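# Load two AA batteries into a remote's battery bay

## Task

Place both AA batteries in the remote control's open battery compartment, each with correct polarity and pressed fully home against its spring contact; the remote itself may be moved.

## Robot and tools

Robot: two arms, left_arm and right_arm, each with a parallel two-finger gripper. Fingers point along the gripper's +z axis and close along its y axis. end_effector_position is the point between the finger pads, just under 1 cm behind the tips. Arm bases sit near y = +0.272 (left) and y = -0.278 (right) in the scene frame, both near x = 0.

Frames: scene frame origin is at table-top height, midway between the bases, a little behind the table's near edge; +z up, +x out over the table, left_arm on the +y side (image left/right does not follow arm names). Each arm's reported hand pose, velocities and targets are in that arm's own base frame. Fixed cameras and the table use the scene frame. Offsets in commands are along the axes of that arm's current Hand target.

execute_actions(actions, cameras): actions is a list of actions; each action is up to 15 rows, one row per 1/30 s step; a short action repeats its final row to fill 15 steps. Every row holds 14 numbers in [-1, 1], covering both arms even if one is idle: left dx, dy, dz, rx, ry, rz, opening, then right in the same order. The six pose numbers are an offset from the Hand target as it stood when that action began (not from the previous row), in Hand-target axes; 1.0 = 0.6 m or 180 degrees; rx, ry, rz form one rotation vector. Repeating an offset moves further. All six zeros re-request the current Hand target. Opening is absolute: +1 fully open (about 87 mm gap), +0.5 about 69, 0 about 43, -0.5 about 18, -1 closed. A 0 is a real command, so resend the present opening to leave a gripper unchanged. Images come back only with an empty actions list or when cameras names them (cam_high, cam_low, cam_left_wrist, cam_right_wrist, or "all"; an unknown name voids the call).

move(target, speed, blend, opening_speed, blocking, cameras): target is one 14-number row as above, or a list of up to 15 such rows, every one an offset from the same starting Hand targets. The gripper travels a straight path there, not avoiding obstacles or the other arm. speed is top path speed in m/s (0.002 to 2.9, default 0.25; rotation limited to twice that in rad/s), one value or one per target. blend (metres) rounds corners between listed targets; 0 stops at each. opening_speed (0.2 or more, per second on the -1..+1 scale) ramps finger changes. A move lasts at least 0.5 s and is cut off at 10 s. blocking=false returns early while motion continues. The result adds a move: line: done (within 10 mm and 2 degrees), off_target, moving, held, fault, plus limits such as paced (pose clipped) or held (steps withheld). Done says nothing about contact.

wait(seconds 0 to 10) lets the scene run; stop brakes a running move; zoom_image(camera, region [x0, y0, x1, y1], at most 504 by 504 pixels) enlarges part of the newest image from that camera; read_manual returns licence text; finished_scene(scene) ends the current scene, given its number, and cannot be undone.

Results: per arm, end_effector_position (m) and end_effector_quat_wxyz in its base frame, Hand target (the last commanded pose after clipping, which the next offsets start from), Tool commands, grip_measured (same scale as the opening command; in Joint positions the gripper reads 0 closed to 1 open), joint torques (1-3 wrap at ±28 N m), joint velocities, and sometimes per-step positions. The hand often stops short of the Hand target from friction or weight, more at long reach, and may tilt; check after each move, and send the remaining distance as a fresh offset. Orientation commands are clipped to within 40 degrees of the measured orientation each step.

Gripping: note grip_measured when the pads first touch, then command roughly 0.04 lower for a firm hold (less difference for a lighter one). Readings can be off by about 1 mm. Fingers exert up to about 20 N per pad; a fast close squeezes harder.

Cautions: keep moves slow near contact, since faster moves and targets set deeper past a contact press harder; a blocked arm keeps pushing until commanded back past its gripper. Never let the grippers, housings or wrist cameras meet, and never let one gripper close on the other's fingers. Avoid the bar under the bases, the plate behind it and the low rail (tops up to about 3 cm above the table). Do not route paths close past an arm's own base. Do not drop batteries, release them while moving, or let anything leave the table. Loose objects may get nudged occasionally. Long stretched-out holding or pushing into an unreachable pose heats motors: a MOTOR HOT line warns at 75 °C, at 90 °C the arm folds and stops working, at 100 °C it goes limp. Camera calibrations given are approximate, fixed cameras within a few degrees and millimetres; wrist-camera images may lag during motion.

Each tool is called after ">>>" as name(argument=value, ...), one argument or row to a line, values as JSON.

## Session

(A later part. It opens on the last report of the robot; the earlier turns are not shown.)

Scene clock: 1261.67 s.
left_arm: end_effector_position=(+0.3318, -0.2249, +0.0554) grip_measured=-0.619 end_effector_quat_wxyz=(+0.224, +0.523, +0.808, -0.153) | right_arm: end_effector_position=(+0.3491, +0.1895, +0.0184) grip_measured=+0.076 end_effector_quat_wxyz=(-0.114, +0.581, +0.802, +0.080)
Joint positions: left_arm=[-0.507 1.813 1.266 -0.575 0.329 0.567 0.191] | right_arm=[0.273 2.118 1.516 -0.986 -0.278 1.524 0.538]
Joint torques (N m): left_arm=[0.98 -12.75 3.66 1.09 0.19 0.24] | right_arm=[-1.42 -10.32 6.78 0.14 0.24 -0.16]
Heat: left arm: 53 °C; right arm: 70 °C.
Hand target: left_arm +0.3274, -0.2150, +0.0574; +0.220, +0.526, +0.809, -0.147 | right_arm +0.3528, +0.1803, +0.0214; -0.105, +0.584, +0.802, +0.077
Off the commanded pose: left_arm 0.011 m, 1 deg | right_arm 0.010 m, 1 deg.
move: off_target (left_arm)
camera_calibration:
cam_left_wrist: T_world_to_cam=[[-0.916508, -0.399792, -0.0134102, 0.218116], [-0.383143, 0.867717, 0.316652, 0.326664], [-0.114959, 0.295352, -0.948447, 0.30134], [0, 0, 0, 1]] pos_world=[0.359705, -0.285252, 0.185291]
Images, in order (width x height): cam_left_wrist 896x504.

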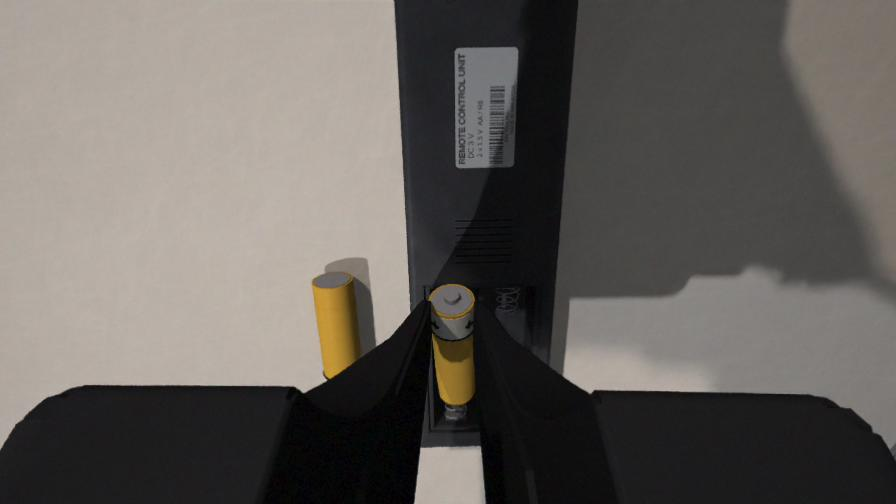

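>>> move(
  target=[0.018,-0.001,-0.002,0,0,0,-0.74,-0.0129,0,-0.0035,0,0,0,0.02],
  speed=0.04,
  cameras=["cam_left_wrist"],
)

>>> zoom_image(
  camera="cam_left_wrist",
  region=[360, 230, 560, 430],
)

Scene clock: 1266.33 s.
left_arm: end_effector_position=(+0.3314, -0.2257, +0.0562) grip_measured=-0.619 end_effector_quat_wxyz=(+0.241, +0.527, +0.799, -0.162) | right_arm: end_effector_position=(+0.3500, +0.1857, +0.0190) grip_measured=+0.076 end_effector_quat_wxyz=(-0.116, +0.581, +0.802, +0.082)
Joint positions: left_arm=[-0.498 1.789 1.224 -0.526 0.356 0.581 0.191] | right_arm=[0.26 2.118 1.516 -0.989 -0.285 1.511 0.538]
Joint torques (N m): left_arm=[1.62 -12.26 3.44 0.79 -0.02 0.26] | right_arm=[-2.15 -10.1 7.25 0.1 0.31 -0.24]
Heat: left arm: 53 °C; right arm: 70 °C.
Hand target: left_arm +0.3229, -0.2062, +0.0530; +0.220, +0.526, +0.809, -0.147 | right_arm +0.3553, +0.1727, +0.0214; -0.105, +0.584, +0.802, +0.077
Off the commanded pose: left_arm 0.022 m, 3 deg | right_arm 0.014 m, 1 deg.
move: off_target (left_arm, right_arm)
camera_calibration:
cam_left_wrist: T_world_to_cam=[[-0.921987, -0.386678, -0.0204743, 0.222611], [-0.376754, 0.883602, 0.278035, 0.330642], [-0.0894189, 0.264058, -0.960353, 0.28735], [0, 0, 0, 1]] pos_world=[0.355509, -0.281954, 0.188585]
Images, in order (width x height): cam_left_wrist 896x504.

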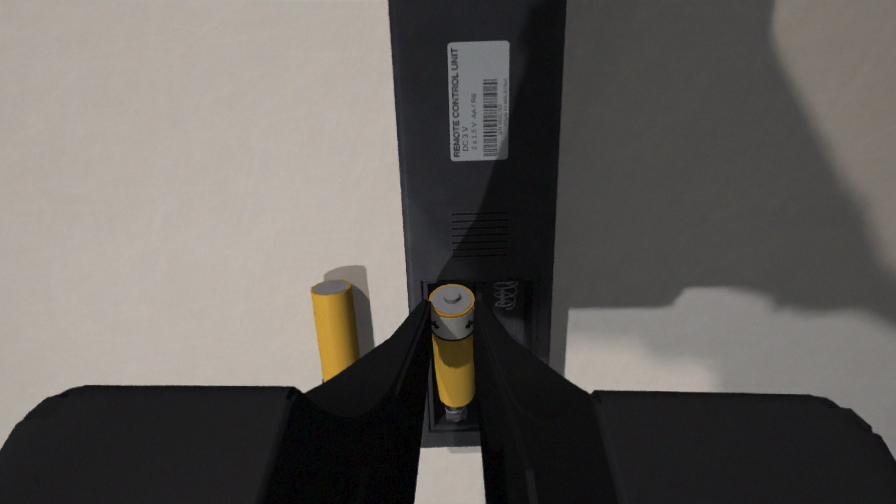

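Scaled by 2.520.

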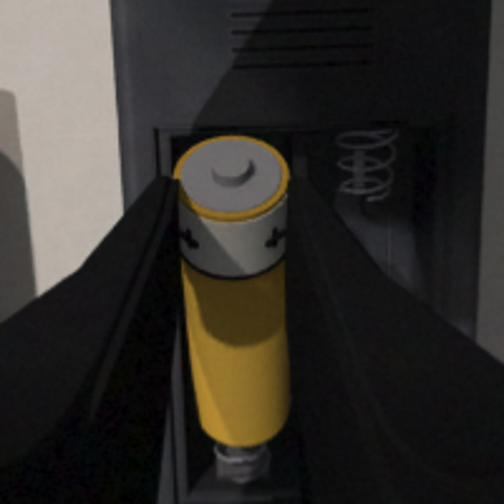

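>>> move(
  target=[0.0085,0,0.0143,0,0.055,0,-0.74,0,0,0,0,0,0,0.02],
  speed=0.04,
  cameras=["cam_left_wrist","cam_low"],
)

>>> zoom_image(
  camera="cam_left_wrist",
  region=[360, 230, 560, 430],
)

>>> zoom_image(
  camera="cam_low",
  region=[470, 270, 560, 320],
)

Scene clock: 1275.40 s.
left_arm: end_effector_position=(+0.3313, -0.2267, +0.0554) grip_measured=-0.619 end_effector_quat_wxyz=(+0.196, +0.537, +0.810, -0.132) | right_arm: end_effector_position=(+0.3500, +0.1854, +0.0192) grip_measured=+0.076 end_effector_quat_wxyz=(-0.117, +0.580, +0.802, +0.083)
Joint positions: left_arm=[-0.535 1.857 1.344 -0.665 0.279 0.581 0.191] | right_arm=[0.259 2.118 1.516 -0.989 -0.288 1.508 0.538]
Joint torques (N m): left_arm=[0.21 -8.34 5.87 0.3 -0.42 0.17] | right_arm=[-1.98 -10.03 7.23 0.11 0.32 -0.2]
Heat: left arm: 54 °C; right arm: 70 °C.
Hand target: left_arm +0.3228, -0.2062, +0.0430; +0.149, +0.536, +0.825, -0.101 | right_arm +0.3552, +0.1727, +0.0214; -0.105, +0.584, +0.802, +0.077
Off the commanded pose: left_arm 0.025 m, 7 deg | right_arm 0.014 m, 2 deg.
move: off_target (left_arm, right_arm)
camera_calibration:
cam_left_wrist: T_world_to_cam=[[-0.924392, -0.380732, -0.0232926, 0.224396], [-0.359948, 0.850461, 0.383606, 0.312687], [-0.126242, 0.362987, -0.923203, 0.319462], [0, 0, 0, 1]] pos_world=[0.36031, -0.296454, 0.180207]
Images, in order (width x height): cam_low 896x504, cam_left_wrist 896x504.

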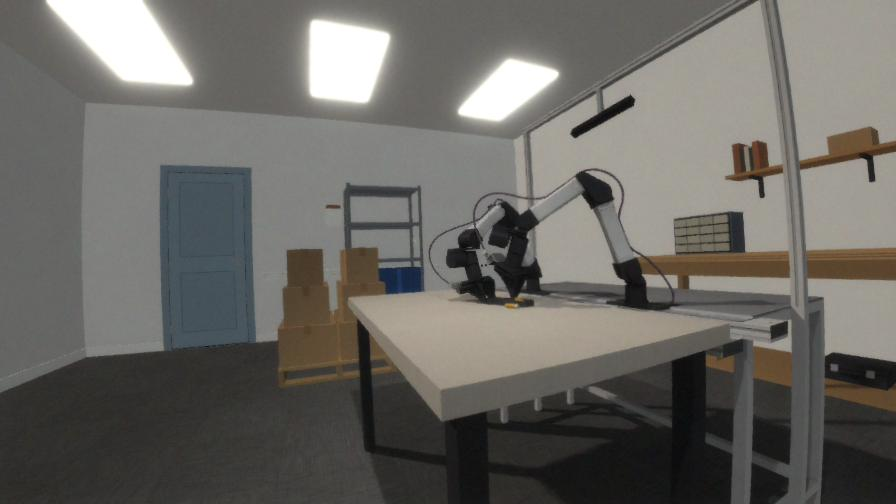

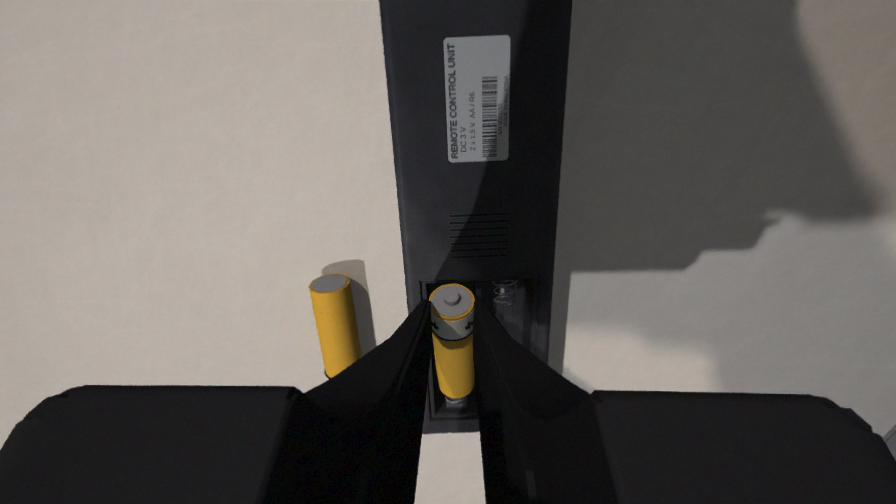

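Scaled by 2.520.

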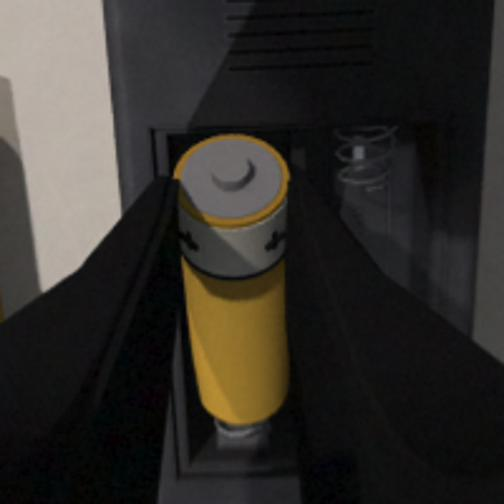

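Scaled by 5.600.

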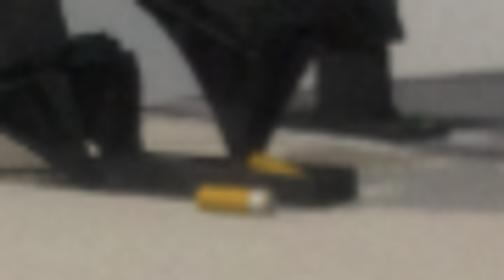

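>>> move(
  target=[0.006,0,0.0143,0,0.04,0,-0.74,0,0,0,0,0,0,0.02],
  speed=0.04,
  cameras=["cam_left_wrist","cam_low"],
)

>>> zoom_image(
  camera="cam_left_wrist",
  region=[360, 230, 560, 430],
)

>>> zoom_image(
  camera="cam_low",
  region=[470, 270, 560, 320],
)

Scene clock: 1284.70 s.
left_arm: end_effector_position=(+0.3327, -0.2291, +0.0530) grip_measured=-0.619 end_effector_quat_wxyz=(+0.154, +0.547, +0.817, -0.101) | right_arm: end_effector_position=(+0.3507, +0.1840, +0.0190) grip_measured=+0.076 end_effector_quat_wxyz=(-0.116, +0.581, +0.801, +0.082)
Joint positions: left_arm=[-0.569 1.939 1.468 -0.79 0.207 0.579 0.19] | right_arm=[0.256 2.118 1.516 -0.989 -0.285 1.508 0.538]
Joint torques (N m): left_arm=[0.13 -7.53 5.04 0.26 -0.53 0.06] | right_arm=[-1.68 -10.07 7.21 0.11 0.32 -0.22]
Heat: left arm: 53 °C; right arm: 70 °C.
Hand target: left_arm +0.3226, -0.2059, +0.0337; +0.097, +0.541, +0.832, -0.067 | right_arm +0.3552, +0.1728, +0.0214; -0.105, +0.583, +0.802, +0.077
Off the commanded pose: left_arm 0.032 m, 8 deg | right_arm 0.012 m, 1 deg.
move: off_target (left_arm, right_arm)
camera_calibration:
cam_left_wrist: T_world_to_cam=[[-0.928025, -0.371518, -0.0272898, 0.228273], [-0.338197, 0.809543, 0.479857, 0.294516], [-0.156183, 0.454548, -0.876922, 0.346807], [0, 0, 0, 1]] pos_world=[0.365613, -0.311257, 0.169027]
Images, in order (width x height): cam_low 896x504, cam_left_wrist 896x504.

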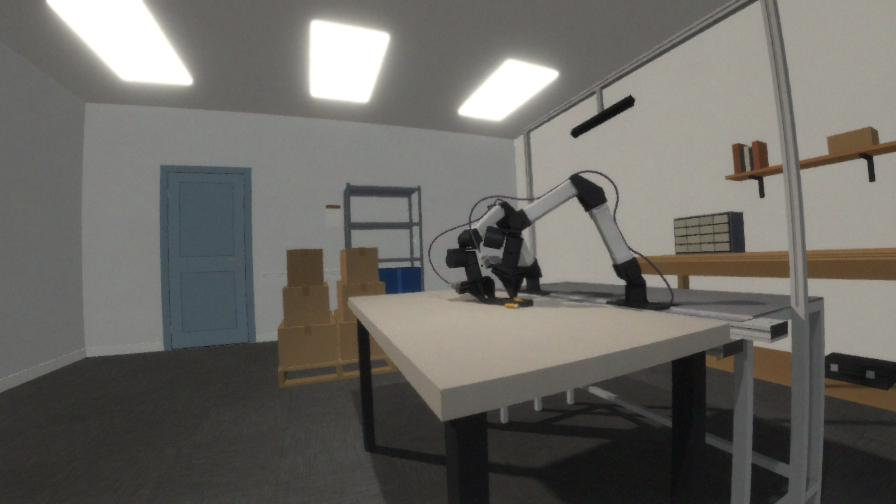

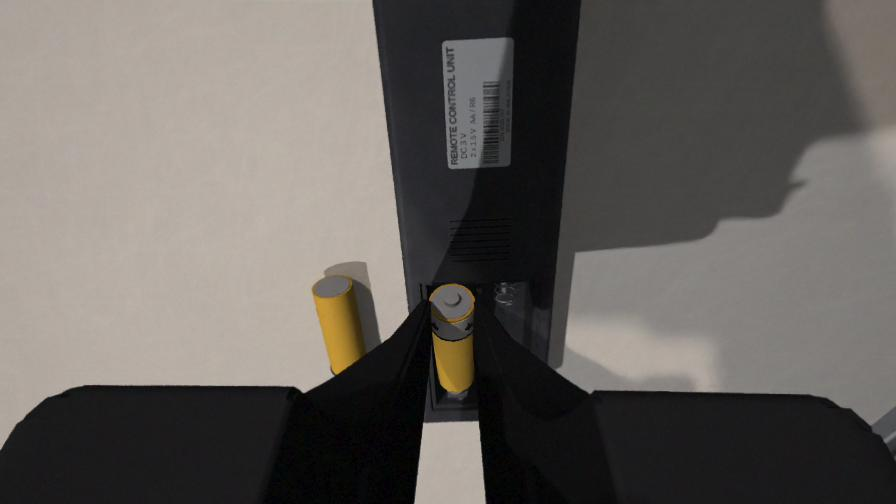

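Scaled by 2.520.

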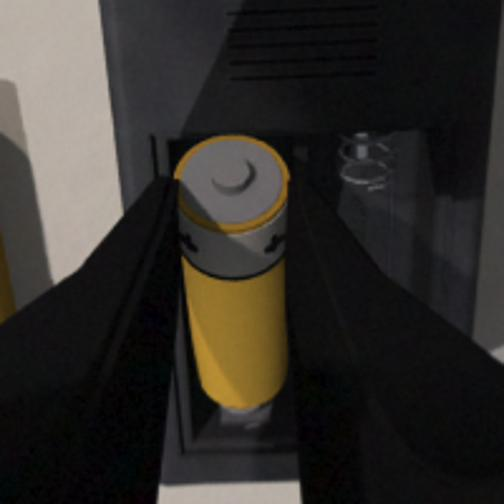

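Scaled by 5.600.

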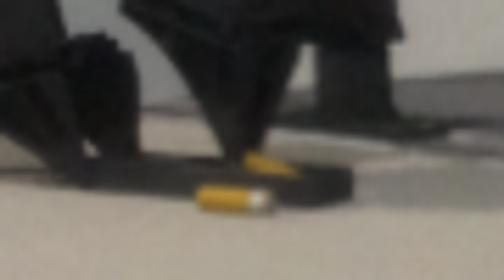

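>>> wait(
  seconds=0.1,
  cameras=["cam_low", "cam_right_wrist", "cam_high"],
)

>>> zoom_image(
  camera="cam_low",
  region=[500, 285, 540, 310],
)

>>> zoom_image(
  camera="cam_right_wrist",
  region=[380, 350, 500, 450],
)

>>> zoom_image(
  camera="cam_high",
  region=[420, 260, 520, 340],
)

Scene clock: 1300.03 s.
left_arm: end_effector_position=(+0.3327, -0.2291, +0.0530) grip_measured=-0.619 end_effector_quat_wxyz=(+0.154, +0.547, +0.817, -0.101) | right_arm: end_effector_position=(+0.3507, +0.1840, +0.0190) grip_measured=+0.076 end_effector_quat_wxyz=(-0.116, +0.581, +0.801, +0.082)
Joint positions: left_arm=[-0.569 1.939 1.468 -0.79 0.207 0.579 0.19] | right_arm=[0.256 2.118 1.516 -0.989 -0.285 1.508 0.538]
Joint torques (N m): left_arm=[0.21 -7.54 5.08 0.25 -0.53 0.04] | right_arm=[-1.68 -10.13 7.27 0.1 0.32 -0.22]
Heat: left arm: 53 °C; right arm: 69 °C.
Hand target: left_arm +0.3226, -0.2059, +0.0337; +0.097, +0.541, +0.832, -0.067 | right_arm +0.3552, +0.1728, +0.0214; -0.105, +0.583, +0.802, +0.077
Tool commands: left_gripper/opening=-0.74 right_gripper/opening=+0.02
Off the commanded pose: left_arm 0.032 m, 8 deg | right_arm 0.012 m, 1 deg.
wait: 0.10 s; at rest from the start
camera_calibration:
cam_right_wrist: T_world_to_cam=[[-0.950893, -0.309286, 0.0120063, 0.388267], [-0.112767, 0.382302, 0.917131, -0.0262131], [-0.288246, 0.87074, -0.398405, 0.0909623], [0, 0, 0, 1]] pos_world=[0.392464, 0.0509023, 0.0556191]
Images, in order (width x height): cam_high 896x504, cam_low 896x504, cam_right_wrist 896x504.

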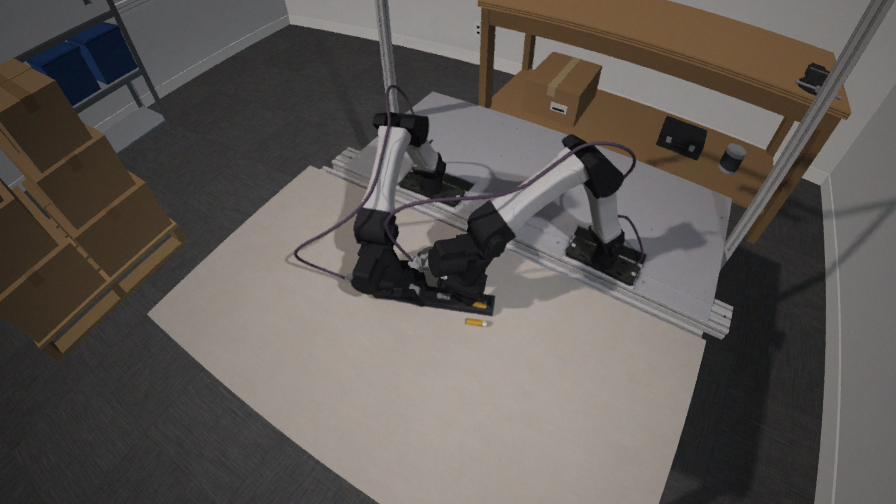

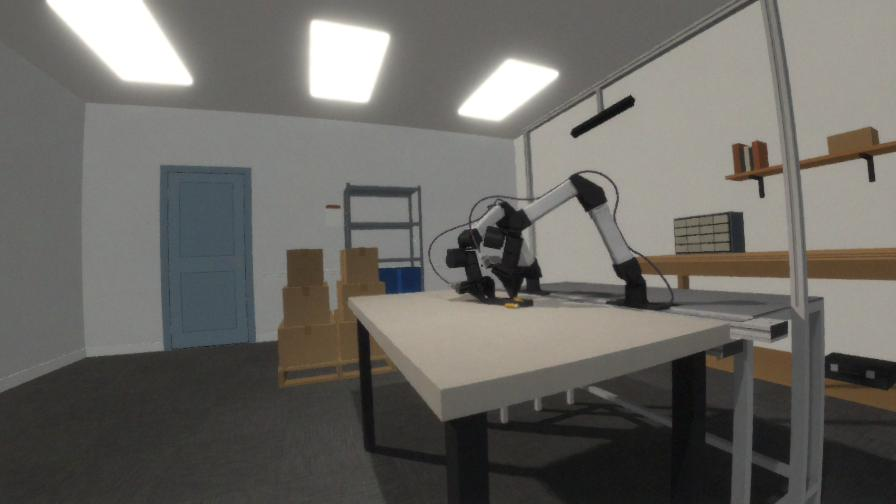

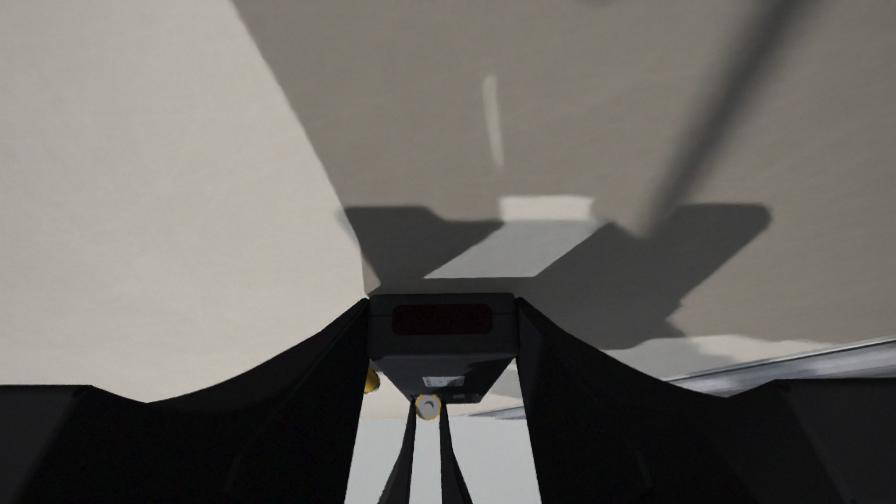

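Scaled by 12.600.

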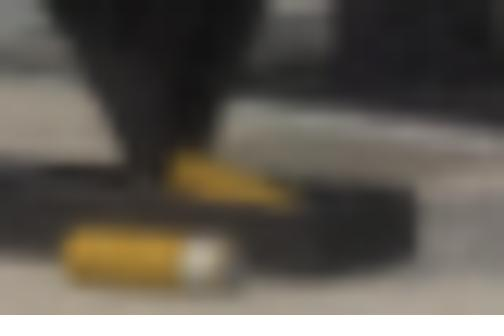

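Scaled by 4.200.

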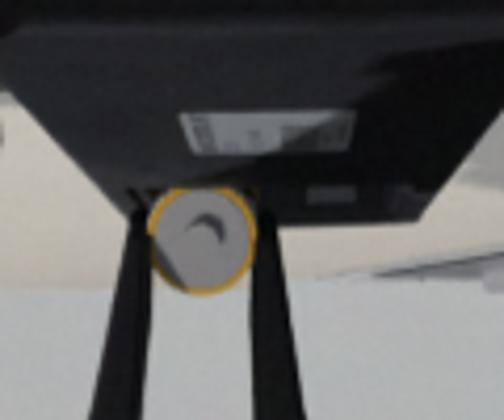

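Scaled by 5.040.

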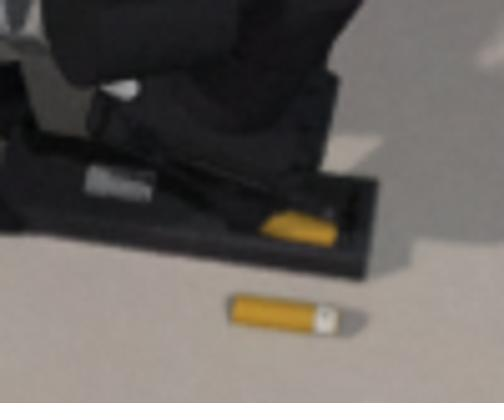

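>>> move(
  target=[0.016,-0.001,-0.003,0,0.01,0,-0.76,-0.0129,0,-0.0035,0,0,0,0.02],
  speed=0.04,
  cameras=["cam_left_wrist","cam_right_wrist"],
)

>>> zoom_image(
  camera="cam_left_wrist",
  region=[360, 230, 560, 430],
)

>>> zoom_image(
  camera="cam_right_wrist",
  region=[380, 350, 500, 450],
)

Scene clock: 1321.30 s.
left_arm: end_effector_position=(+0.3327, -0.2282, +0.0511) grip_measured=-0.620 end_effector_quat_wxyz=(+0.151, +0.547, +0.818, -0.099) | right_arm: end_effector_position=(+0.3517, +0.1822, +0.0199) grip_measured=+0.076 end_effector_quat_wxyz=(-0.119, +0.582, +0.800, +0.086)
Joint positions: left_arm=[-0.569 1.944 1.468 -0.791 0.203 0.579 0.19] | right_arm=[0.247 2.118 1.516 -0.989 -0.295 1.502 0.538]
Joint torques (N m): left_arm=[0.62 -8.58 4.52 -0.02 -0.66 0.13] | right_arm=[-2.73 -9.77 7.72 0.06 0.43 -0.36]
Heat: left arm: 52 °C; right arm: 69 °C.
Hand target: left_arm +0.3181, -0.1972, +0.0332; +0.084, +0.542, +0.834, -0.059 | right_arm +0.3577, +0.1651, +0.0215; -0.105, +0.584, +0.802, +0.077
Off the commanded pose: left_arm 0.039 m, 9 deg | right_arm 0.018 m, 2 deg.
move: off_target (left_arm, right_arm)
camera_calibration:
cam_left_wrist: T_world_to_cam=[[-0.927593, -0.372588, -0.0273786, 0.228174], [-0.338123, 0.806102, 0.485667, 0.293623], [-0.158884, 0.459758, -0.873715, 0.346663], [0, 0, 0, 1]] pos_world=[0.366012, -0.311057, 0.166528]
cam_right_wrist: T_world_to_cam=[[-0.951952, -0.306093, 0.00974509, 0.38862], [-0.110743, 0.373732, 0.920902, -0.0254006], [-0.285524, 0.875575, -0.389672, 0.0911777], [0, 0, 0, 1]] pos_world=[0.393168, 0.0486141, 0.0551338]
Images, in order (width x height): cam_left_wrist 896x504, cam_right_wrist 896x504.

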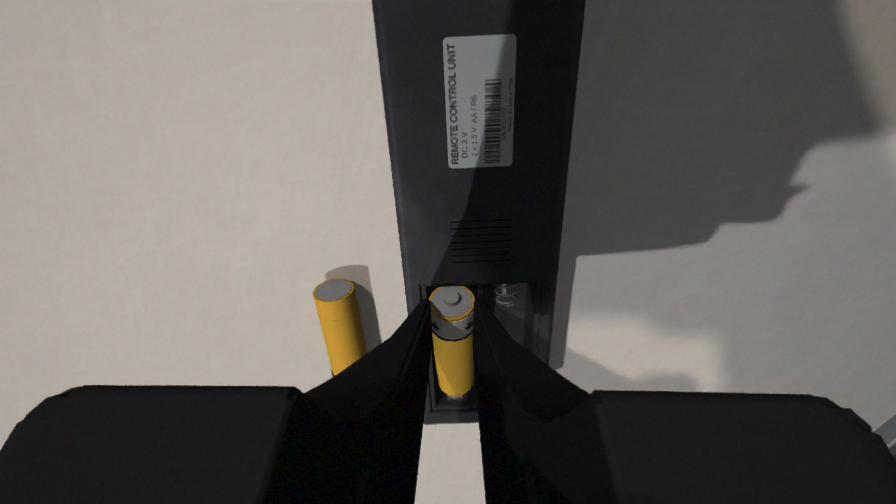

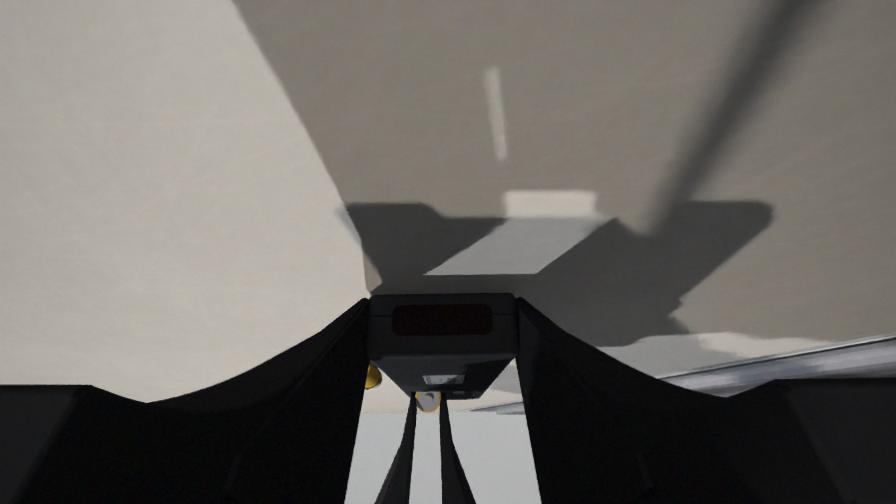

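Scaled by 2.520.

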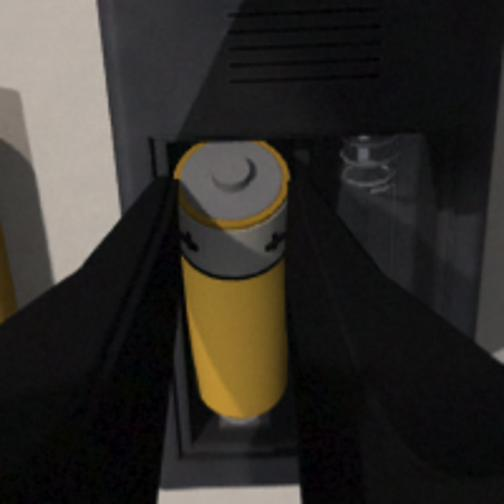

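Scaled by 4.200.

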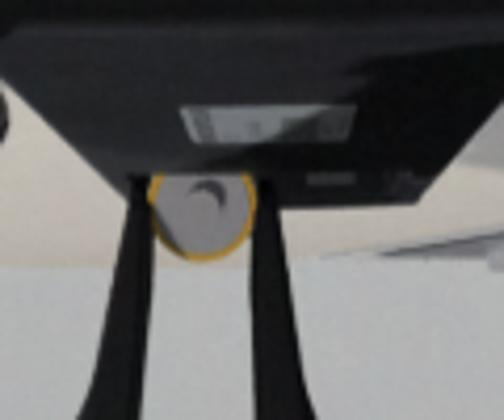

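>>> move(
  target=[-0.0507,0.0013,-0.0178,0,-0.04,0,-0.76,0,0,0,0,0,0,0.02],
  speed=0.04,
)

>>> move(
  target=[0,0,0,0,0,0,-0.45,0.01,0,0.003,0,0,0,0.02],
  speed=0.04,
  opening_speed=0.3,
  cameras=["cam_left_wrist","cam_right_wrist"],
)

>>> zoom_image(
  camera="cam_left_wrist",
  region=[360, 230, 560, 430],
)

>>> zoom_image(
  camera="cam_right_wrist",
  region=[380, 350, 500, 450],
)

Scene clock: 1332.60 s.
left_arm: end_effector_position=(+0.3350, -0.2330, +0.0525) grip_measured=-0.620 end_effector_quat_wxyz=(+0.160, +0.543, +0.817, -0.106) | right_arm: end_effector_position=(+0.3527, +0.1791, +0.0199) grip_measured=+0.076 end_effector_quat_wxyz=(-0.119, +0.581, +0.800, +0.088)
Joint positions: left_arm=[-0.57 1.944 1.47 -0.774 0.215 0.568 0.19] | right_arm=[0.238 2.118 1.516 -0.99 -0.295 1.491 0.538]
Joint torques (N m): left_arm=[0.27 -10.78 5.81 0.53 -0.1 -0.02] | right_arm=[-1.94 -9.8 7.8 0.05 0.42 -0.26]
Heat: left arm: 52 °C; right arm: 69 °C.
Hand target: left_arm +0.3301, -0.2222, +0.0499; +0.136, +0.538, +0.827, -0.093 | right_arm +0.3576, +0.1651, +0.0215; -0.105, +0.583, +0.802, +0.077
Off the commanded pose: left_arm 0.012 m, 3 deg | right_arm 0.015 m, 2 deg.
move: off_target (left_arm, right_arm)

Scene clock: 1333.83 s.
left_arm: end_effector_position=(+0.3291, -0.2286, +0.0512) grip_measured=-0.450 end_effector_quat_wxyz=(+0.145, +0.543, +0.821, -0.105) | right_arm: end_effector_position=(+0.3529, +0.1770, +0.0188) grip_measured=+0.076 end_effector_quat_wxyz=(-0.114, +0.582, +0.801, +0.083)
Joint positions: left_arm=[-0.57 1.944 1.47 -0.803 0.211 0.567 0.275] | right_arm=[0.238 2.118 1.516 -0.991 -0.282 1.493 0.538]
Joint torques (N m): left_arm=[0.27 -10.67 5.79 0.79 -0.06 0.01] | right_arm=[-0.43 -9.94 7.35 0.1 0.27 -0.11]
Heat: left arm: 53 °C; right arm: 69 °C.
Hand target: left_arm +0.3301, -0.2222, +0.0499; +0.136, +0.538, +0.827, -0.093 | right_arm +0.3557, +0.1711, +0.0213; -0.105, +0.583, +0.802, +0.077
Off the commanded pose: left_arm 0.007 m, 2 deg | right_arm 0.007 m, 1 deg.
move: done
camera_calibration:
cam_left_wrist: T_world_to_cam=[[-0.92516, -0.379436, -0.01035, 0.221502], [-0.335618, 0.804975, 0.48926, 0.291327], [-0.177311, 0.456118, -0.872076, 0.351423], [0, 0, 0, 1]] pos_world=[0.365011, -0.310756, 0.166226]
cam_right_wrist: T_world_to_cam=[[-0.951784, -0.306608, 0.00990015, 0.38817], [-0.114471, 0.384915, 0.915826, -0.0227892], [-0.284611, 0.870535, -0.401453, 0.0963595], [0, 0, 0, 1]] pos_world=[0.39427, 0.0439038, 0.0557118]
Images, in order (width x height): cam_left_wrist 896x504, cam_right_wrist 896x504.

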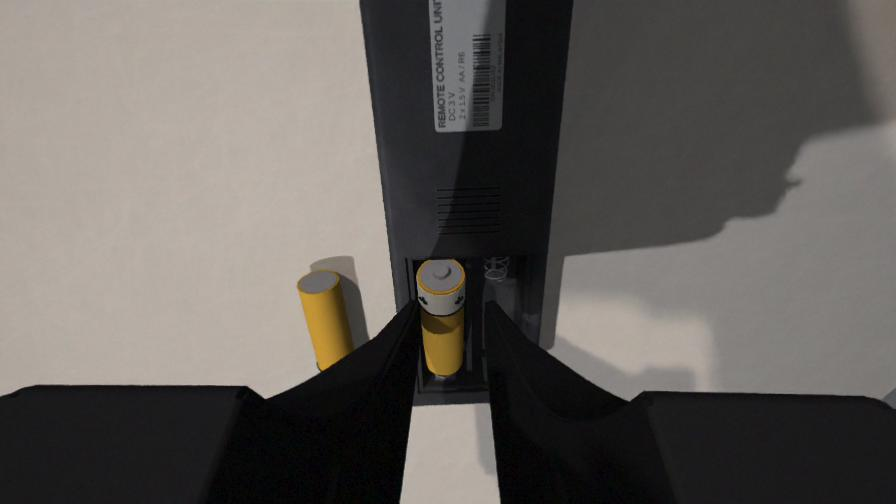

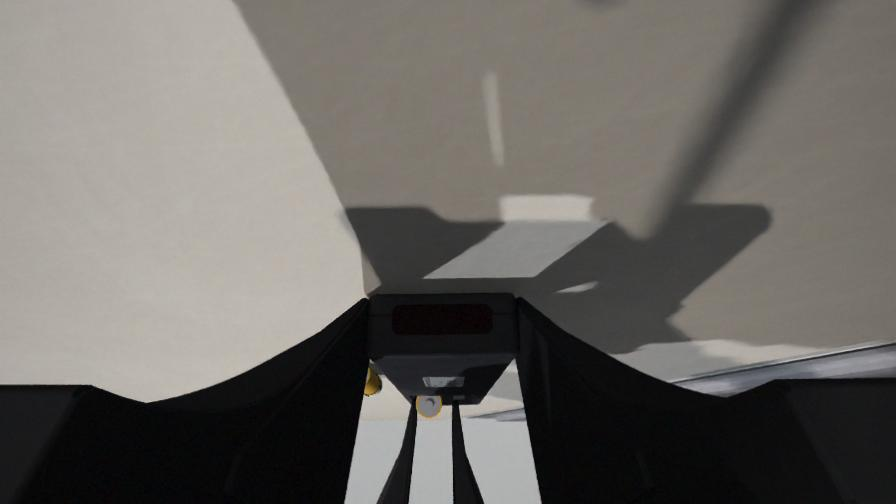

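Scaled by 2.520.

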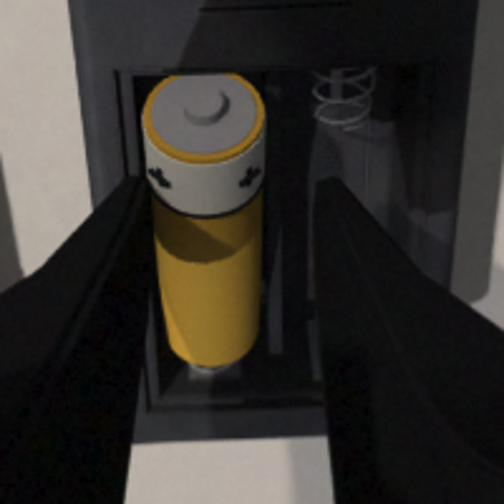

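Scaled by 4.200.

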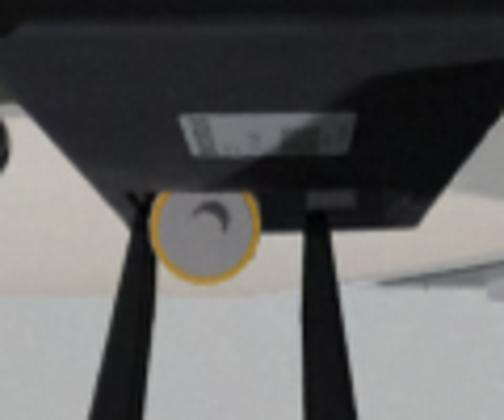

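>>> move(
  target=[
    [-0.02,0,-0.043,0,0,0,-0.45,0,0,0,0,0,0,0.02],
    [-0.022,0,-0.047,0,0,0,-0.97,0,0,0,0,0,0,0.02],
  ],
  speed=0.08,
  opening_speed=1,
  cameras=["cam_left_wrist","cam_right_wrist"],
)

>>> zoom_image(
  camera="cam_left_wrist",
  region=[360, 180, 560, 380],
)

>>> zoom_image(
  camera="cam_right_wrist",
  region=[380, 350, 500, 450],
)

Scene clock: 1342.97 s.
left_arm: end_effector_position=(+0.3275, -0.2247, +0.0741) grip_measured=-0.970 end_effector_quat_wxyz=(+0.130, +0.542, +0.825, -0.098) | right_arm: end_effector_position=(+0.3528, +0.1769, +0.0187) grip_measured=+0.076 end_effector_quat_wxyz=(-0.114, +0.582, +0.801, +0.082)
Joint positions: left_arm=[-0.57 1.944 1.568 -0.933 0.198 0.567 0.015] | right_arm=[0.238 2.118 1.516 -0.992 -0.281 1.493 0.538]
Joint torques (N m): left_arm=[-0.13 -11.71 6.8 0.83 0.07 -0.04] | right_arm=[-0.51 -9.98 7.38 0.11 0.27 -0.12]
Heat: left arm: 53 °C; right arm: 69 °C.
Hand target: left_arm +0.3316, -0.2251, +0.0808; +0.136, +0.538, +0.827, -0.093 | right_arm +0.3558, +0.1711, +0.0213; -0.105, +0.583, +0.802, +0.077
Off the commanded pose: left_arm 0.008 m, 1 deg | right_arm 0.007 m, 1 deg.
move: done
camera_calibration:
cam_left_wrist: T_world_to_cam=[[-0.923716, -0.383068, -0.00273113, 0.219864], [-0.328866, 0.78932, 0.51848, 0.26857], [-0.196457, 0.479826, -0.855086, 0.379702], [0, 0, 0, 1]] pos_world=[0.366011, -0.309956, 0.18603]
cam_right_wrist: T_world_to_cam=[[-0.951783, -0.306585, 0.0107152, 0.387996], [-0.113946, 0.385742, 0.915543, -0.02308], [-0.284825, 0.870178, -0.402077, 0.0965933], [0, 0, 0, 1]] pos_world=[0.39417, 0.0438031, 0.0558113]
Images, in order (width x height): cam_left_wrist 896x504, cam_right_wrist 896x504.

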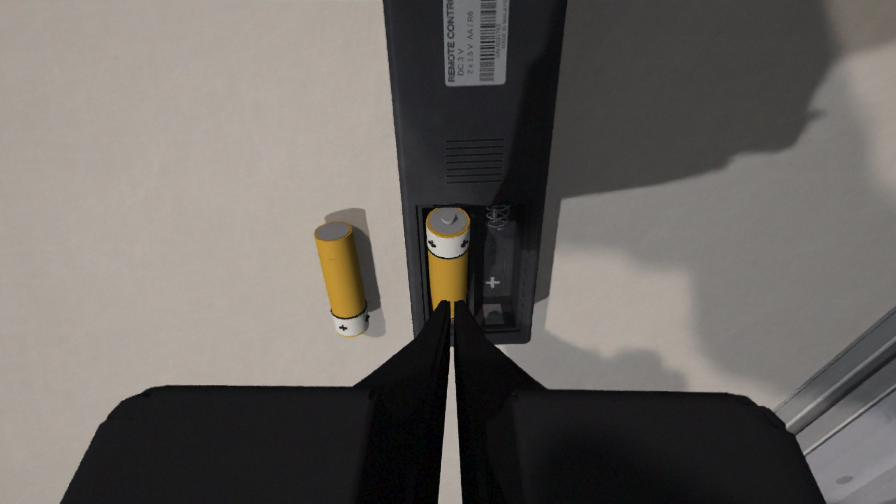

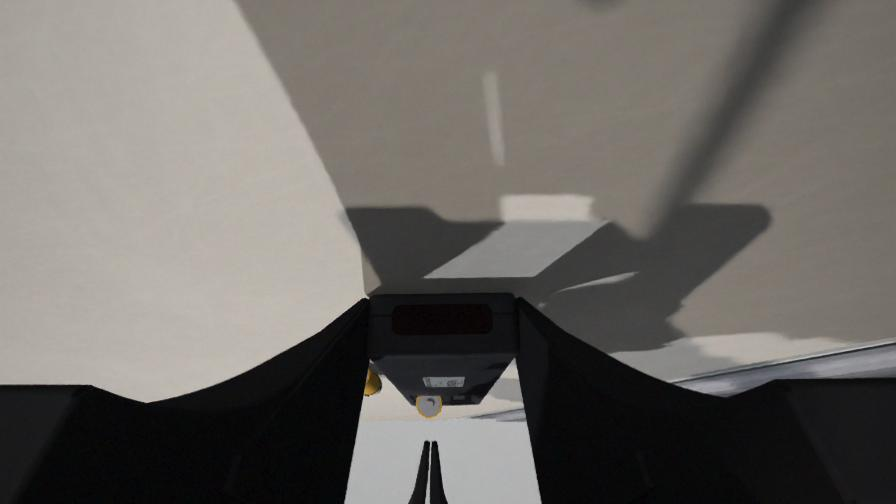

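Scaled by 2.520.

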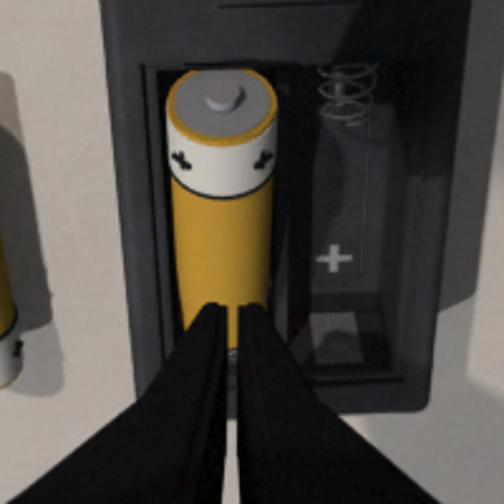

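Scaled by 4.200.

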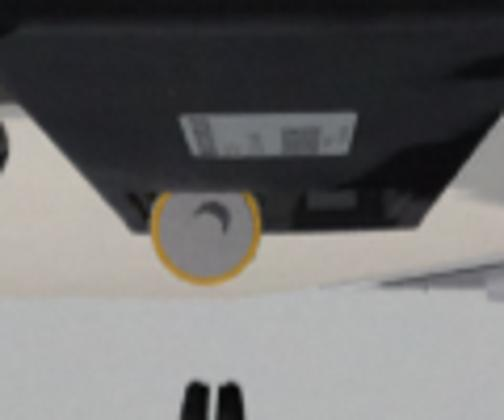

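>>> move(
  target=[-0.0342,0.001,0.017,0,0,0,-0.97,0,0,0,0,0,0,0.02],
  speed=0.06,
  cameras=["cam_left_wrist"],
)

Scene clock: 1350.87 s.
left_arm: end_effector_position=(+0.3394, -0.2438, +0.0793) grip_measured=-0.970 end_effector_quat_wxyz=(+0.141, +0.540, +0.824, -0.098) | right_arm: end_effector_position=(+0.3528, +0.1769, +0.0187) grip_measured=+0.076 end_effector_quat_wxyz=(-0.114, +0.582, +0.801, +0.082)
Joint positions: left_arm=[-0.594 1.999 1.663 -0.946 0.19 0.539 0.015] | right_arm=[0.238 2.118 1.516 -0.992 -0.281 1.493 0.538]
Joint torques (N m): left_arm=[-0.58 -10.26 6.9 0.91 0.05 -0.08] | right_arm=[-0.46 -9.99 7.42 0.11 0.26 -0.12]
Heat: left arm: 53 °C; right arm: 69 °C.
Hand target: left_arm +0.3414, -0.2456, +0.0779; +0.136, +0.538, +0.827, -0.093 | right_arm +0.3558, +0.1711, +0.0213; -0.105, +0.583, +0.802, +0.077
Off the commanded pose: left_arm 0.003 m, 1 deg | right_arm 0.007 m, 1 deg.
move: done
camera_calibration:
cam_left_wrist: T_world_to_cam=[[-0.921759, -0.387486, -0.0146497, 0.222769], [-0.341736, 0.793916, 0.502906, 0.291624], [-0.183238, 0.468564, -0.864217, 0.389168], [0, 0, 0, 1]] pos_world=[0.376309, -0.327555, 0.192929]
Images, in order (width x height): cam_left_wrist 896x504.

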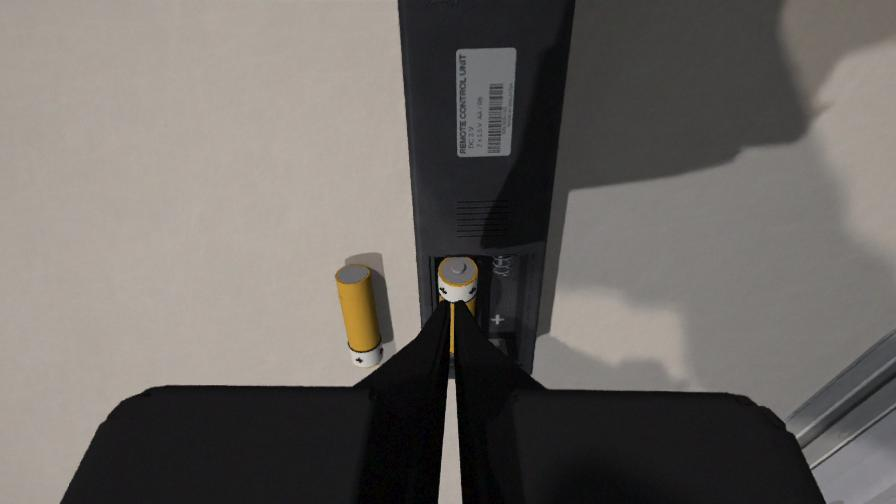

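>>> move(
  target=[0.0098,-0.0033,0.0284,0,0,0,-0.97,0,0,0,0,0,0,0.02],
  speed=0.05,
  cameras=["cam_left_wrist","cam_right_wrist"],
)

>>> zoom_image(
  camera="cam_right_wrist",
  region=[380, 350, 500, 450],
)

Scene clock: 1358.03 s.
left_arm: end_effector_position=(+0.3390, -0.2434, +0.0689) grip_measured=-0.970 end_effector_quat_wxyz=(+0.140, +0.538, +0.825, -0.097) | right_arm: end_effector_position=(+0.3528, +0.1769, +0.0187) grip_measured=+0.076 end_effector_quat_wxyz=(-0.114, +0.582, +0.801, +0.082)
Joint positions: left_arm=[-0.594 2.003 1.627 -0.907 0.189 0.534 0.015] | right_arm=[0.238 2.118 1.516 -0.992 -0.281 1.493 0.538]
Joint torques (N m): left_arm=[-0.99 -10.1 4.63 1.2 0.06 -0.05] | right_arm=[-0.51 -9.96 7.39 0.13 0.27 -0.11]
Heat: left arm: 53 °C; right arm: 69 °C.
Hand target: left_arm +0.3394, -0.2465, +0.0598; +0.136, +0.538, +0.827, -0.093 | right_arm +0.3558, +0.1711, +0.0213; -0.105, +0.583, +0.802, +0.077
Off the commanded pose: left_arm 0.010 m, 1 deg | right_arm 0.007 m, 1 deg.
move: done
camera_calibration:
cam_left_wrist: T_world_to_cam=[[-0.919915, -0.391861, -0.0141527, 0.220686], [-0.345059, 0.791845, 0.5039, 0.296883], [-0.186252, 0.468429, -0.863646, 0.38095], [0, 0, 0, 1]] pos_world=[0.376408, -0.327055, 0.18253]
cam_right_wrist: T_world_to_cam=[[-0.951783, -0.306585, 0.0107152, 0.387996], [-0.113946, 0.385742, 0.915543, -0.02308], [-0.284825, 0.870178, -0.402077, 0.0965933], [0, 0, 0, 1]] pos_world=[0.39417, 0.0438031, 0.0558113]
Images, in order (width x height): cam_left_wrist 896x504, cam_right_wrist 896x504.

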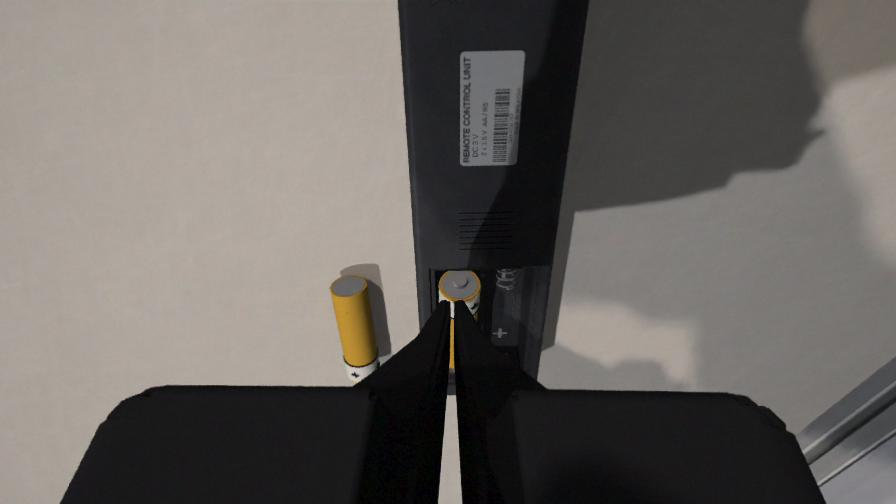

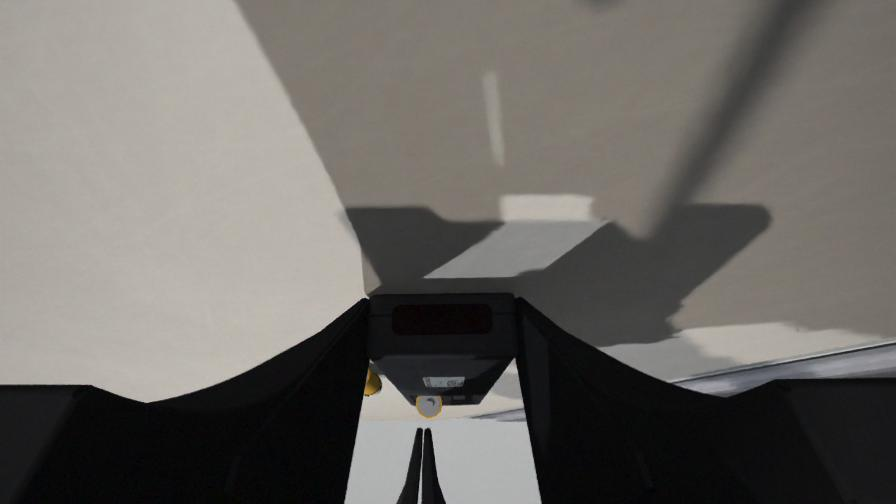

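Scaled by 4.200.

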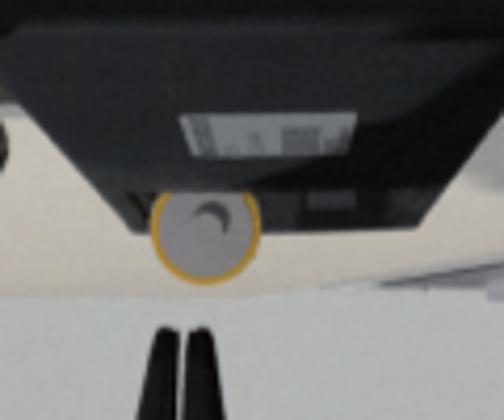

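>>> move(
  target=[0.0,-0.0067,0.0,0,0,0,-0.97,0,0,0,0,0,0,0.02],
  speed=0.05,
)

>>> move(
  target=[0.0065,0,0.0189,0,0,0,-0.97,0,0,0,0,0,0,0.02],
  speed=0.05,
  cameras=["cam_left_wrist","cam_right_wrist"],
)

>>> zoom_image(
  camera="cam_right_wrist",
  region=[380, 350, 500, 450],
)

Scene clock: 1363.57 s.
left_arm: end_effector_position=(+0.3347, -0.2459, +0.0659) grip_measured=-0.970 end_effector_quat_wxyz=(+0.136, +0.539, +0.825, -0.098) | right_arm: end_effector_position=(+0.3528, +0.1769, +0.0187) grip_measured=+0.076 end_effector_quat_wxyz=(-0.114, +0.582, +0.801, +0.082)
Joint positions: left_arm=[-0.605 2.003 1.616 -0.902 0.187 0.526 0.015] | right_arm=[0.238 2.118 1.516 -0.992 -0.281 1.493 0.538]
Joint torques (N m): left_arm=[-0.75 -10.91 4.57 1.19 0.06 -0.06] | right_arm=[-0.54 -9.94 7.35 0.12 0.28 -0.11]
Heat: left arm: 53 °C; right arm: 69 °C.
Hand target: left_arm +0.3358, -0.2480, +0.0598; +0.136, +0.538, +0.827, -0.093 | right_arm +0.3558, +0.1711, +0.0213; -0.105, +0.583, +0.802, +0.077
Off the commanded pose: left_arm 0.007 m, 1 deg | right_arm 0.007 m, 1 deg.
move: done

Scene clock: 1364.37 s.
left_arm: end_effector_position=(+0.3380, -0.2457, +0.0612) grip_measured=-0.970 end_effector_quat_wxyz=(+0.143, +0.539, +0.825, -0.092) | right_arm: end_effector_position=(+0.3527, +0.1758, +0.0182) grip_measured=+0.076 end_effector_quat_wxyz=(-0.112, +0.583, +0.801, +0.079)
Joint positions: left_arm=[-0.605 2.003 1.595 -0.867 0.175 0.526 0.015] | right_arm=[0.238 2.118 1.516 -0.993 -0.275 1.493 0.538]
Joint torques (N m): left_arm=[-0.8 -10.15 3.41 1.34 0.17 -0.04] | right_arm=[-0.5 -9.98 7.38 0.12 0.21 -0.12]
Heat: left arm: 53 °C; right arm: 69 °C.
Hand target: left_arm +0.3357, -0.2480, +0.0478; +0.136, +0.538, +0.827, -0.093 | right_arm +0.3557, +0.1711, +0.0213; -0.105, +0.583, +0.802, +0.077
Off the commanded pose: left_arm 0.014 m, 1 deg | right_arm 0.006 m, 1 deg.
move: off_target (left_arm)
camera_calibration:
cam_left_wrist: T_world_to_cam=[[-0.919391, -0.39245, -0.0265097, 0.219184], [-0.351256, 0.788814, 0.504372, 0.303585], [-0.17703, 0.473027, -0.863079, 0.373131], [0, 0, 0, 1]] pos_world=[0.374207, -0.329955, 0.174732]
cam_right_wrist: T_world_to_cam=[[-0.951722, -0.306698, 0.0127132, 0.387519], [-0.113947, 0.391442, 0.913121, -0.0231566], [-0.285029, 0.867588, -0.407491, 0.097878], [0, 0, 0, 1]] pos_world=[0.39407, 0.0429979, 0.0561026]
Images, in order (width x height): cam_left_wrist 896x504, cam_right_wrist 896x504.

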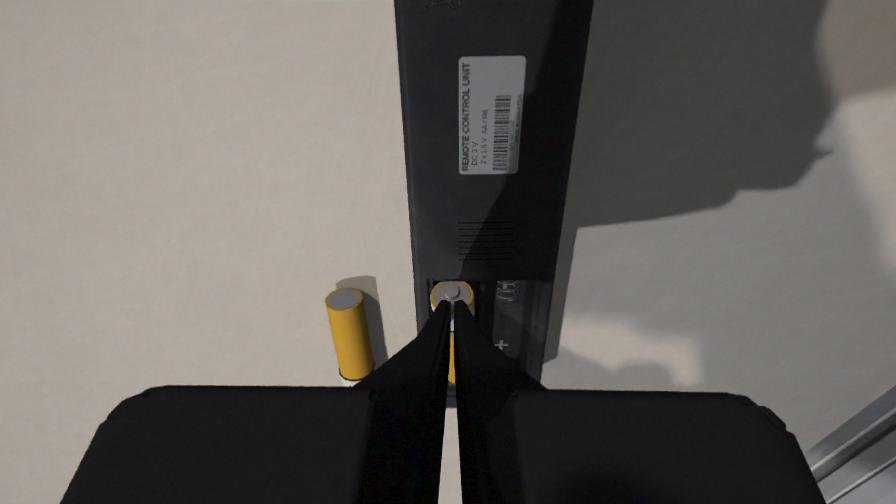

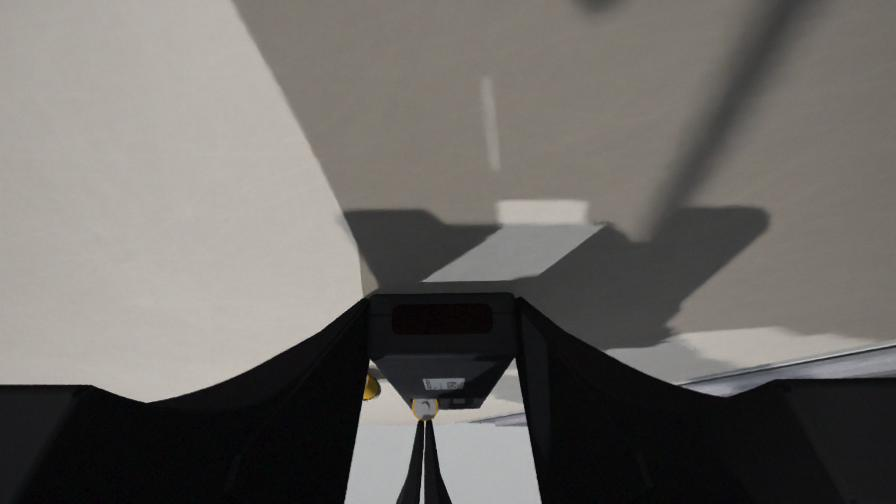

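Scaled by 4.200.

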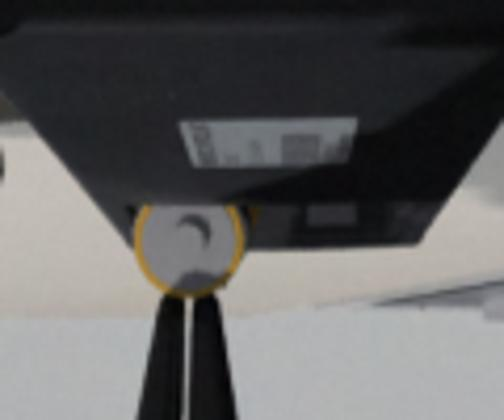

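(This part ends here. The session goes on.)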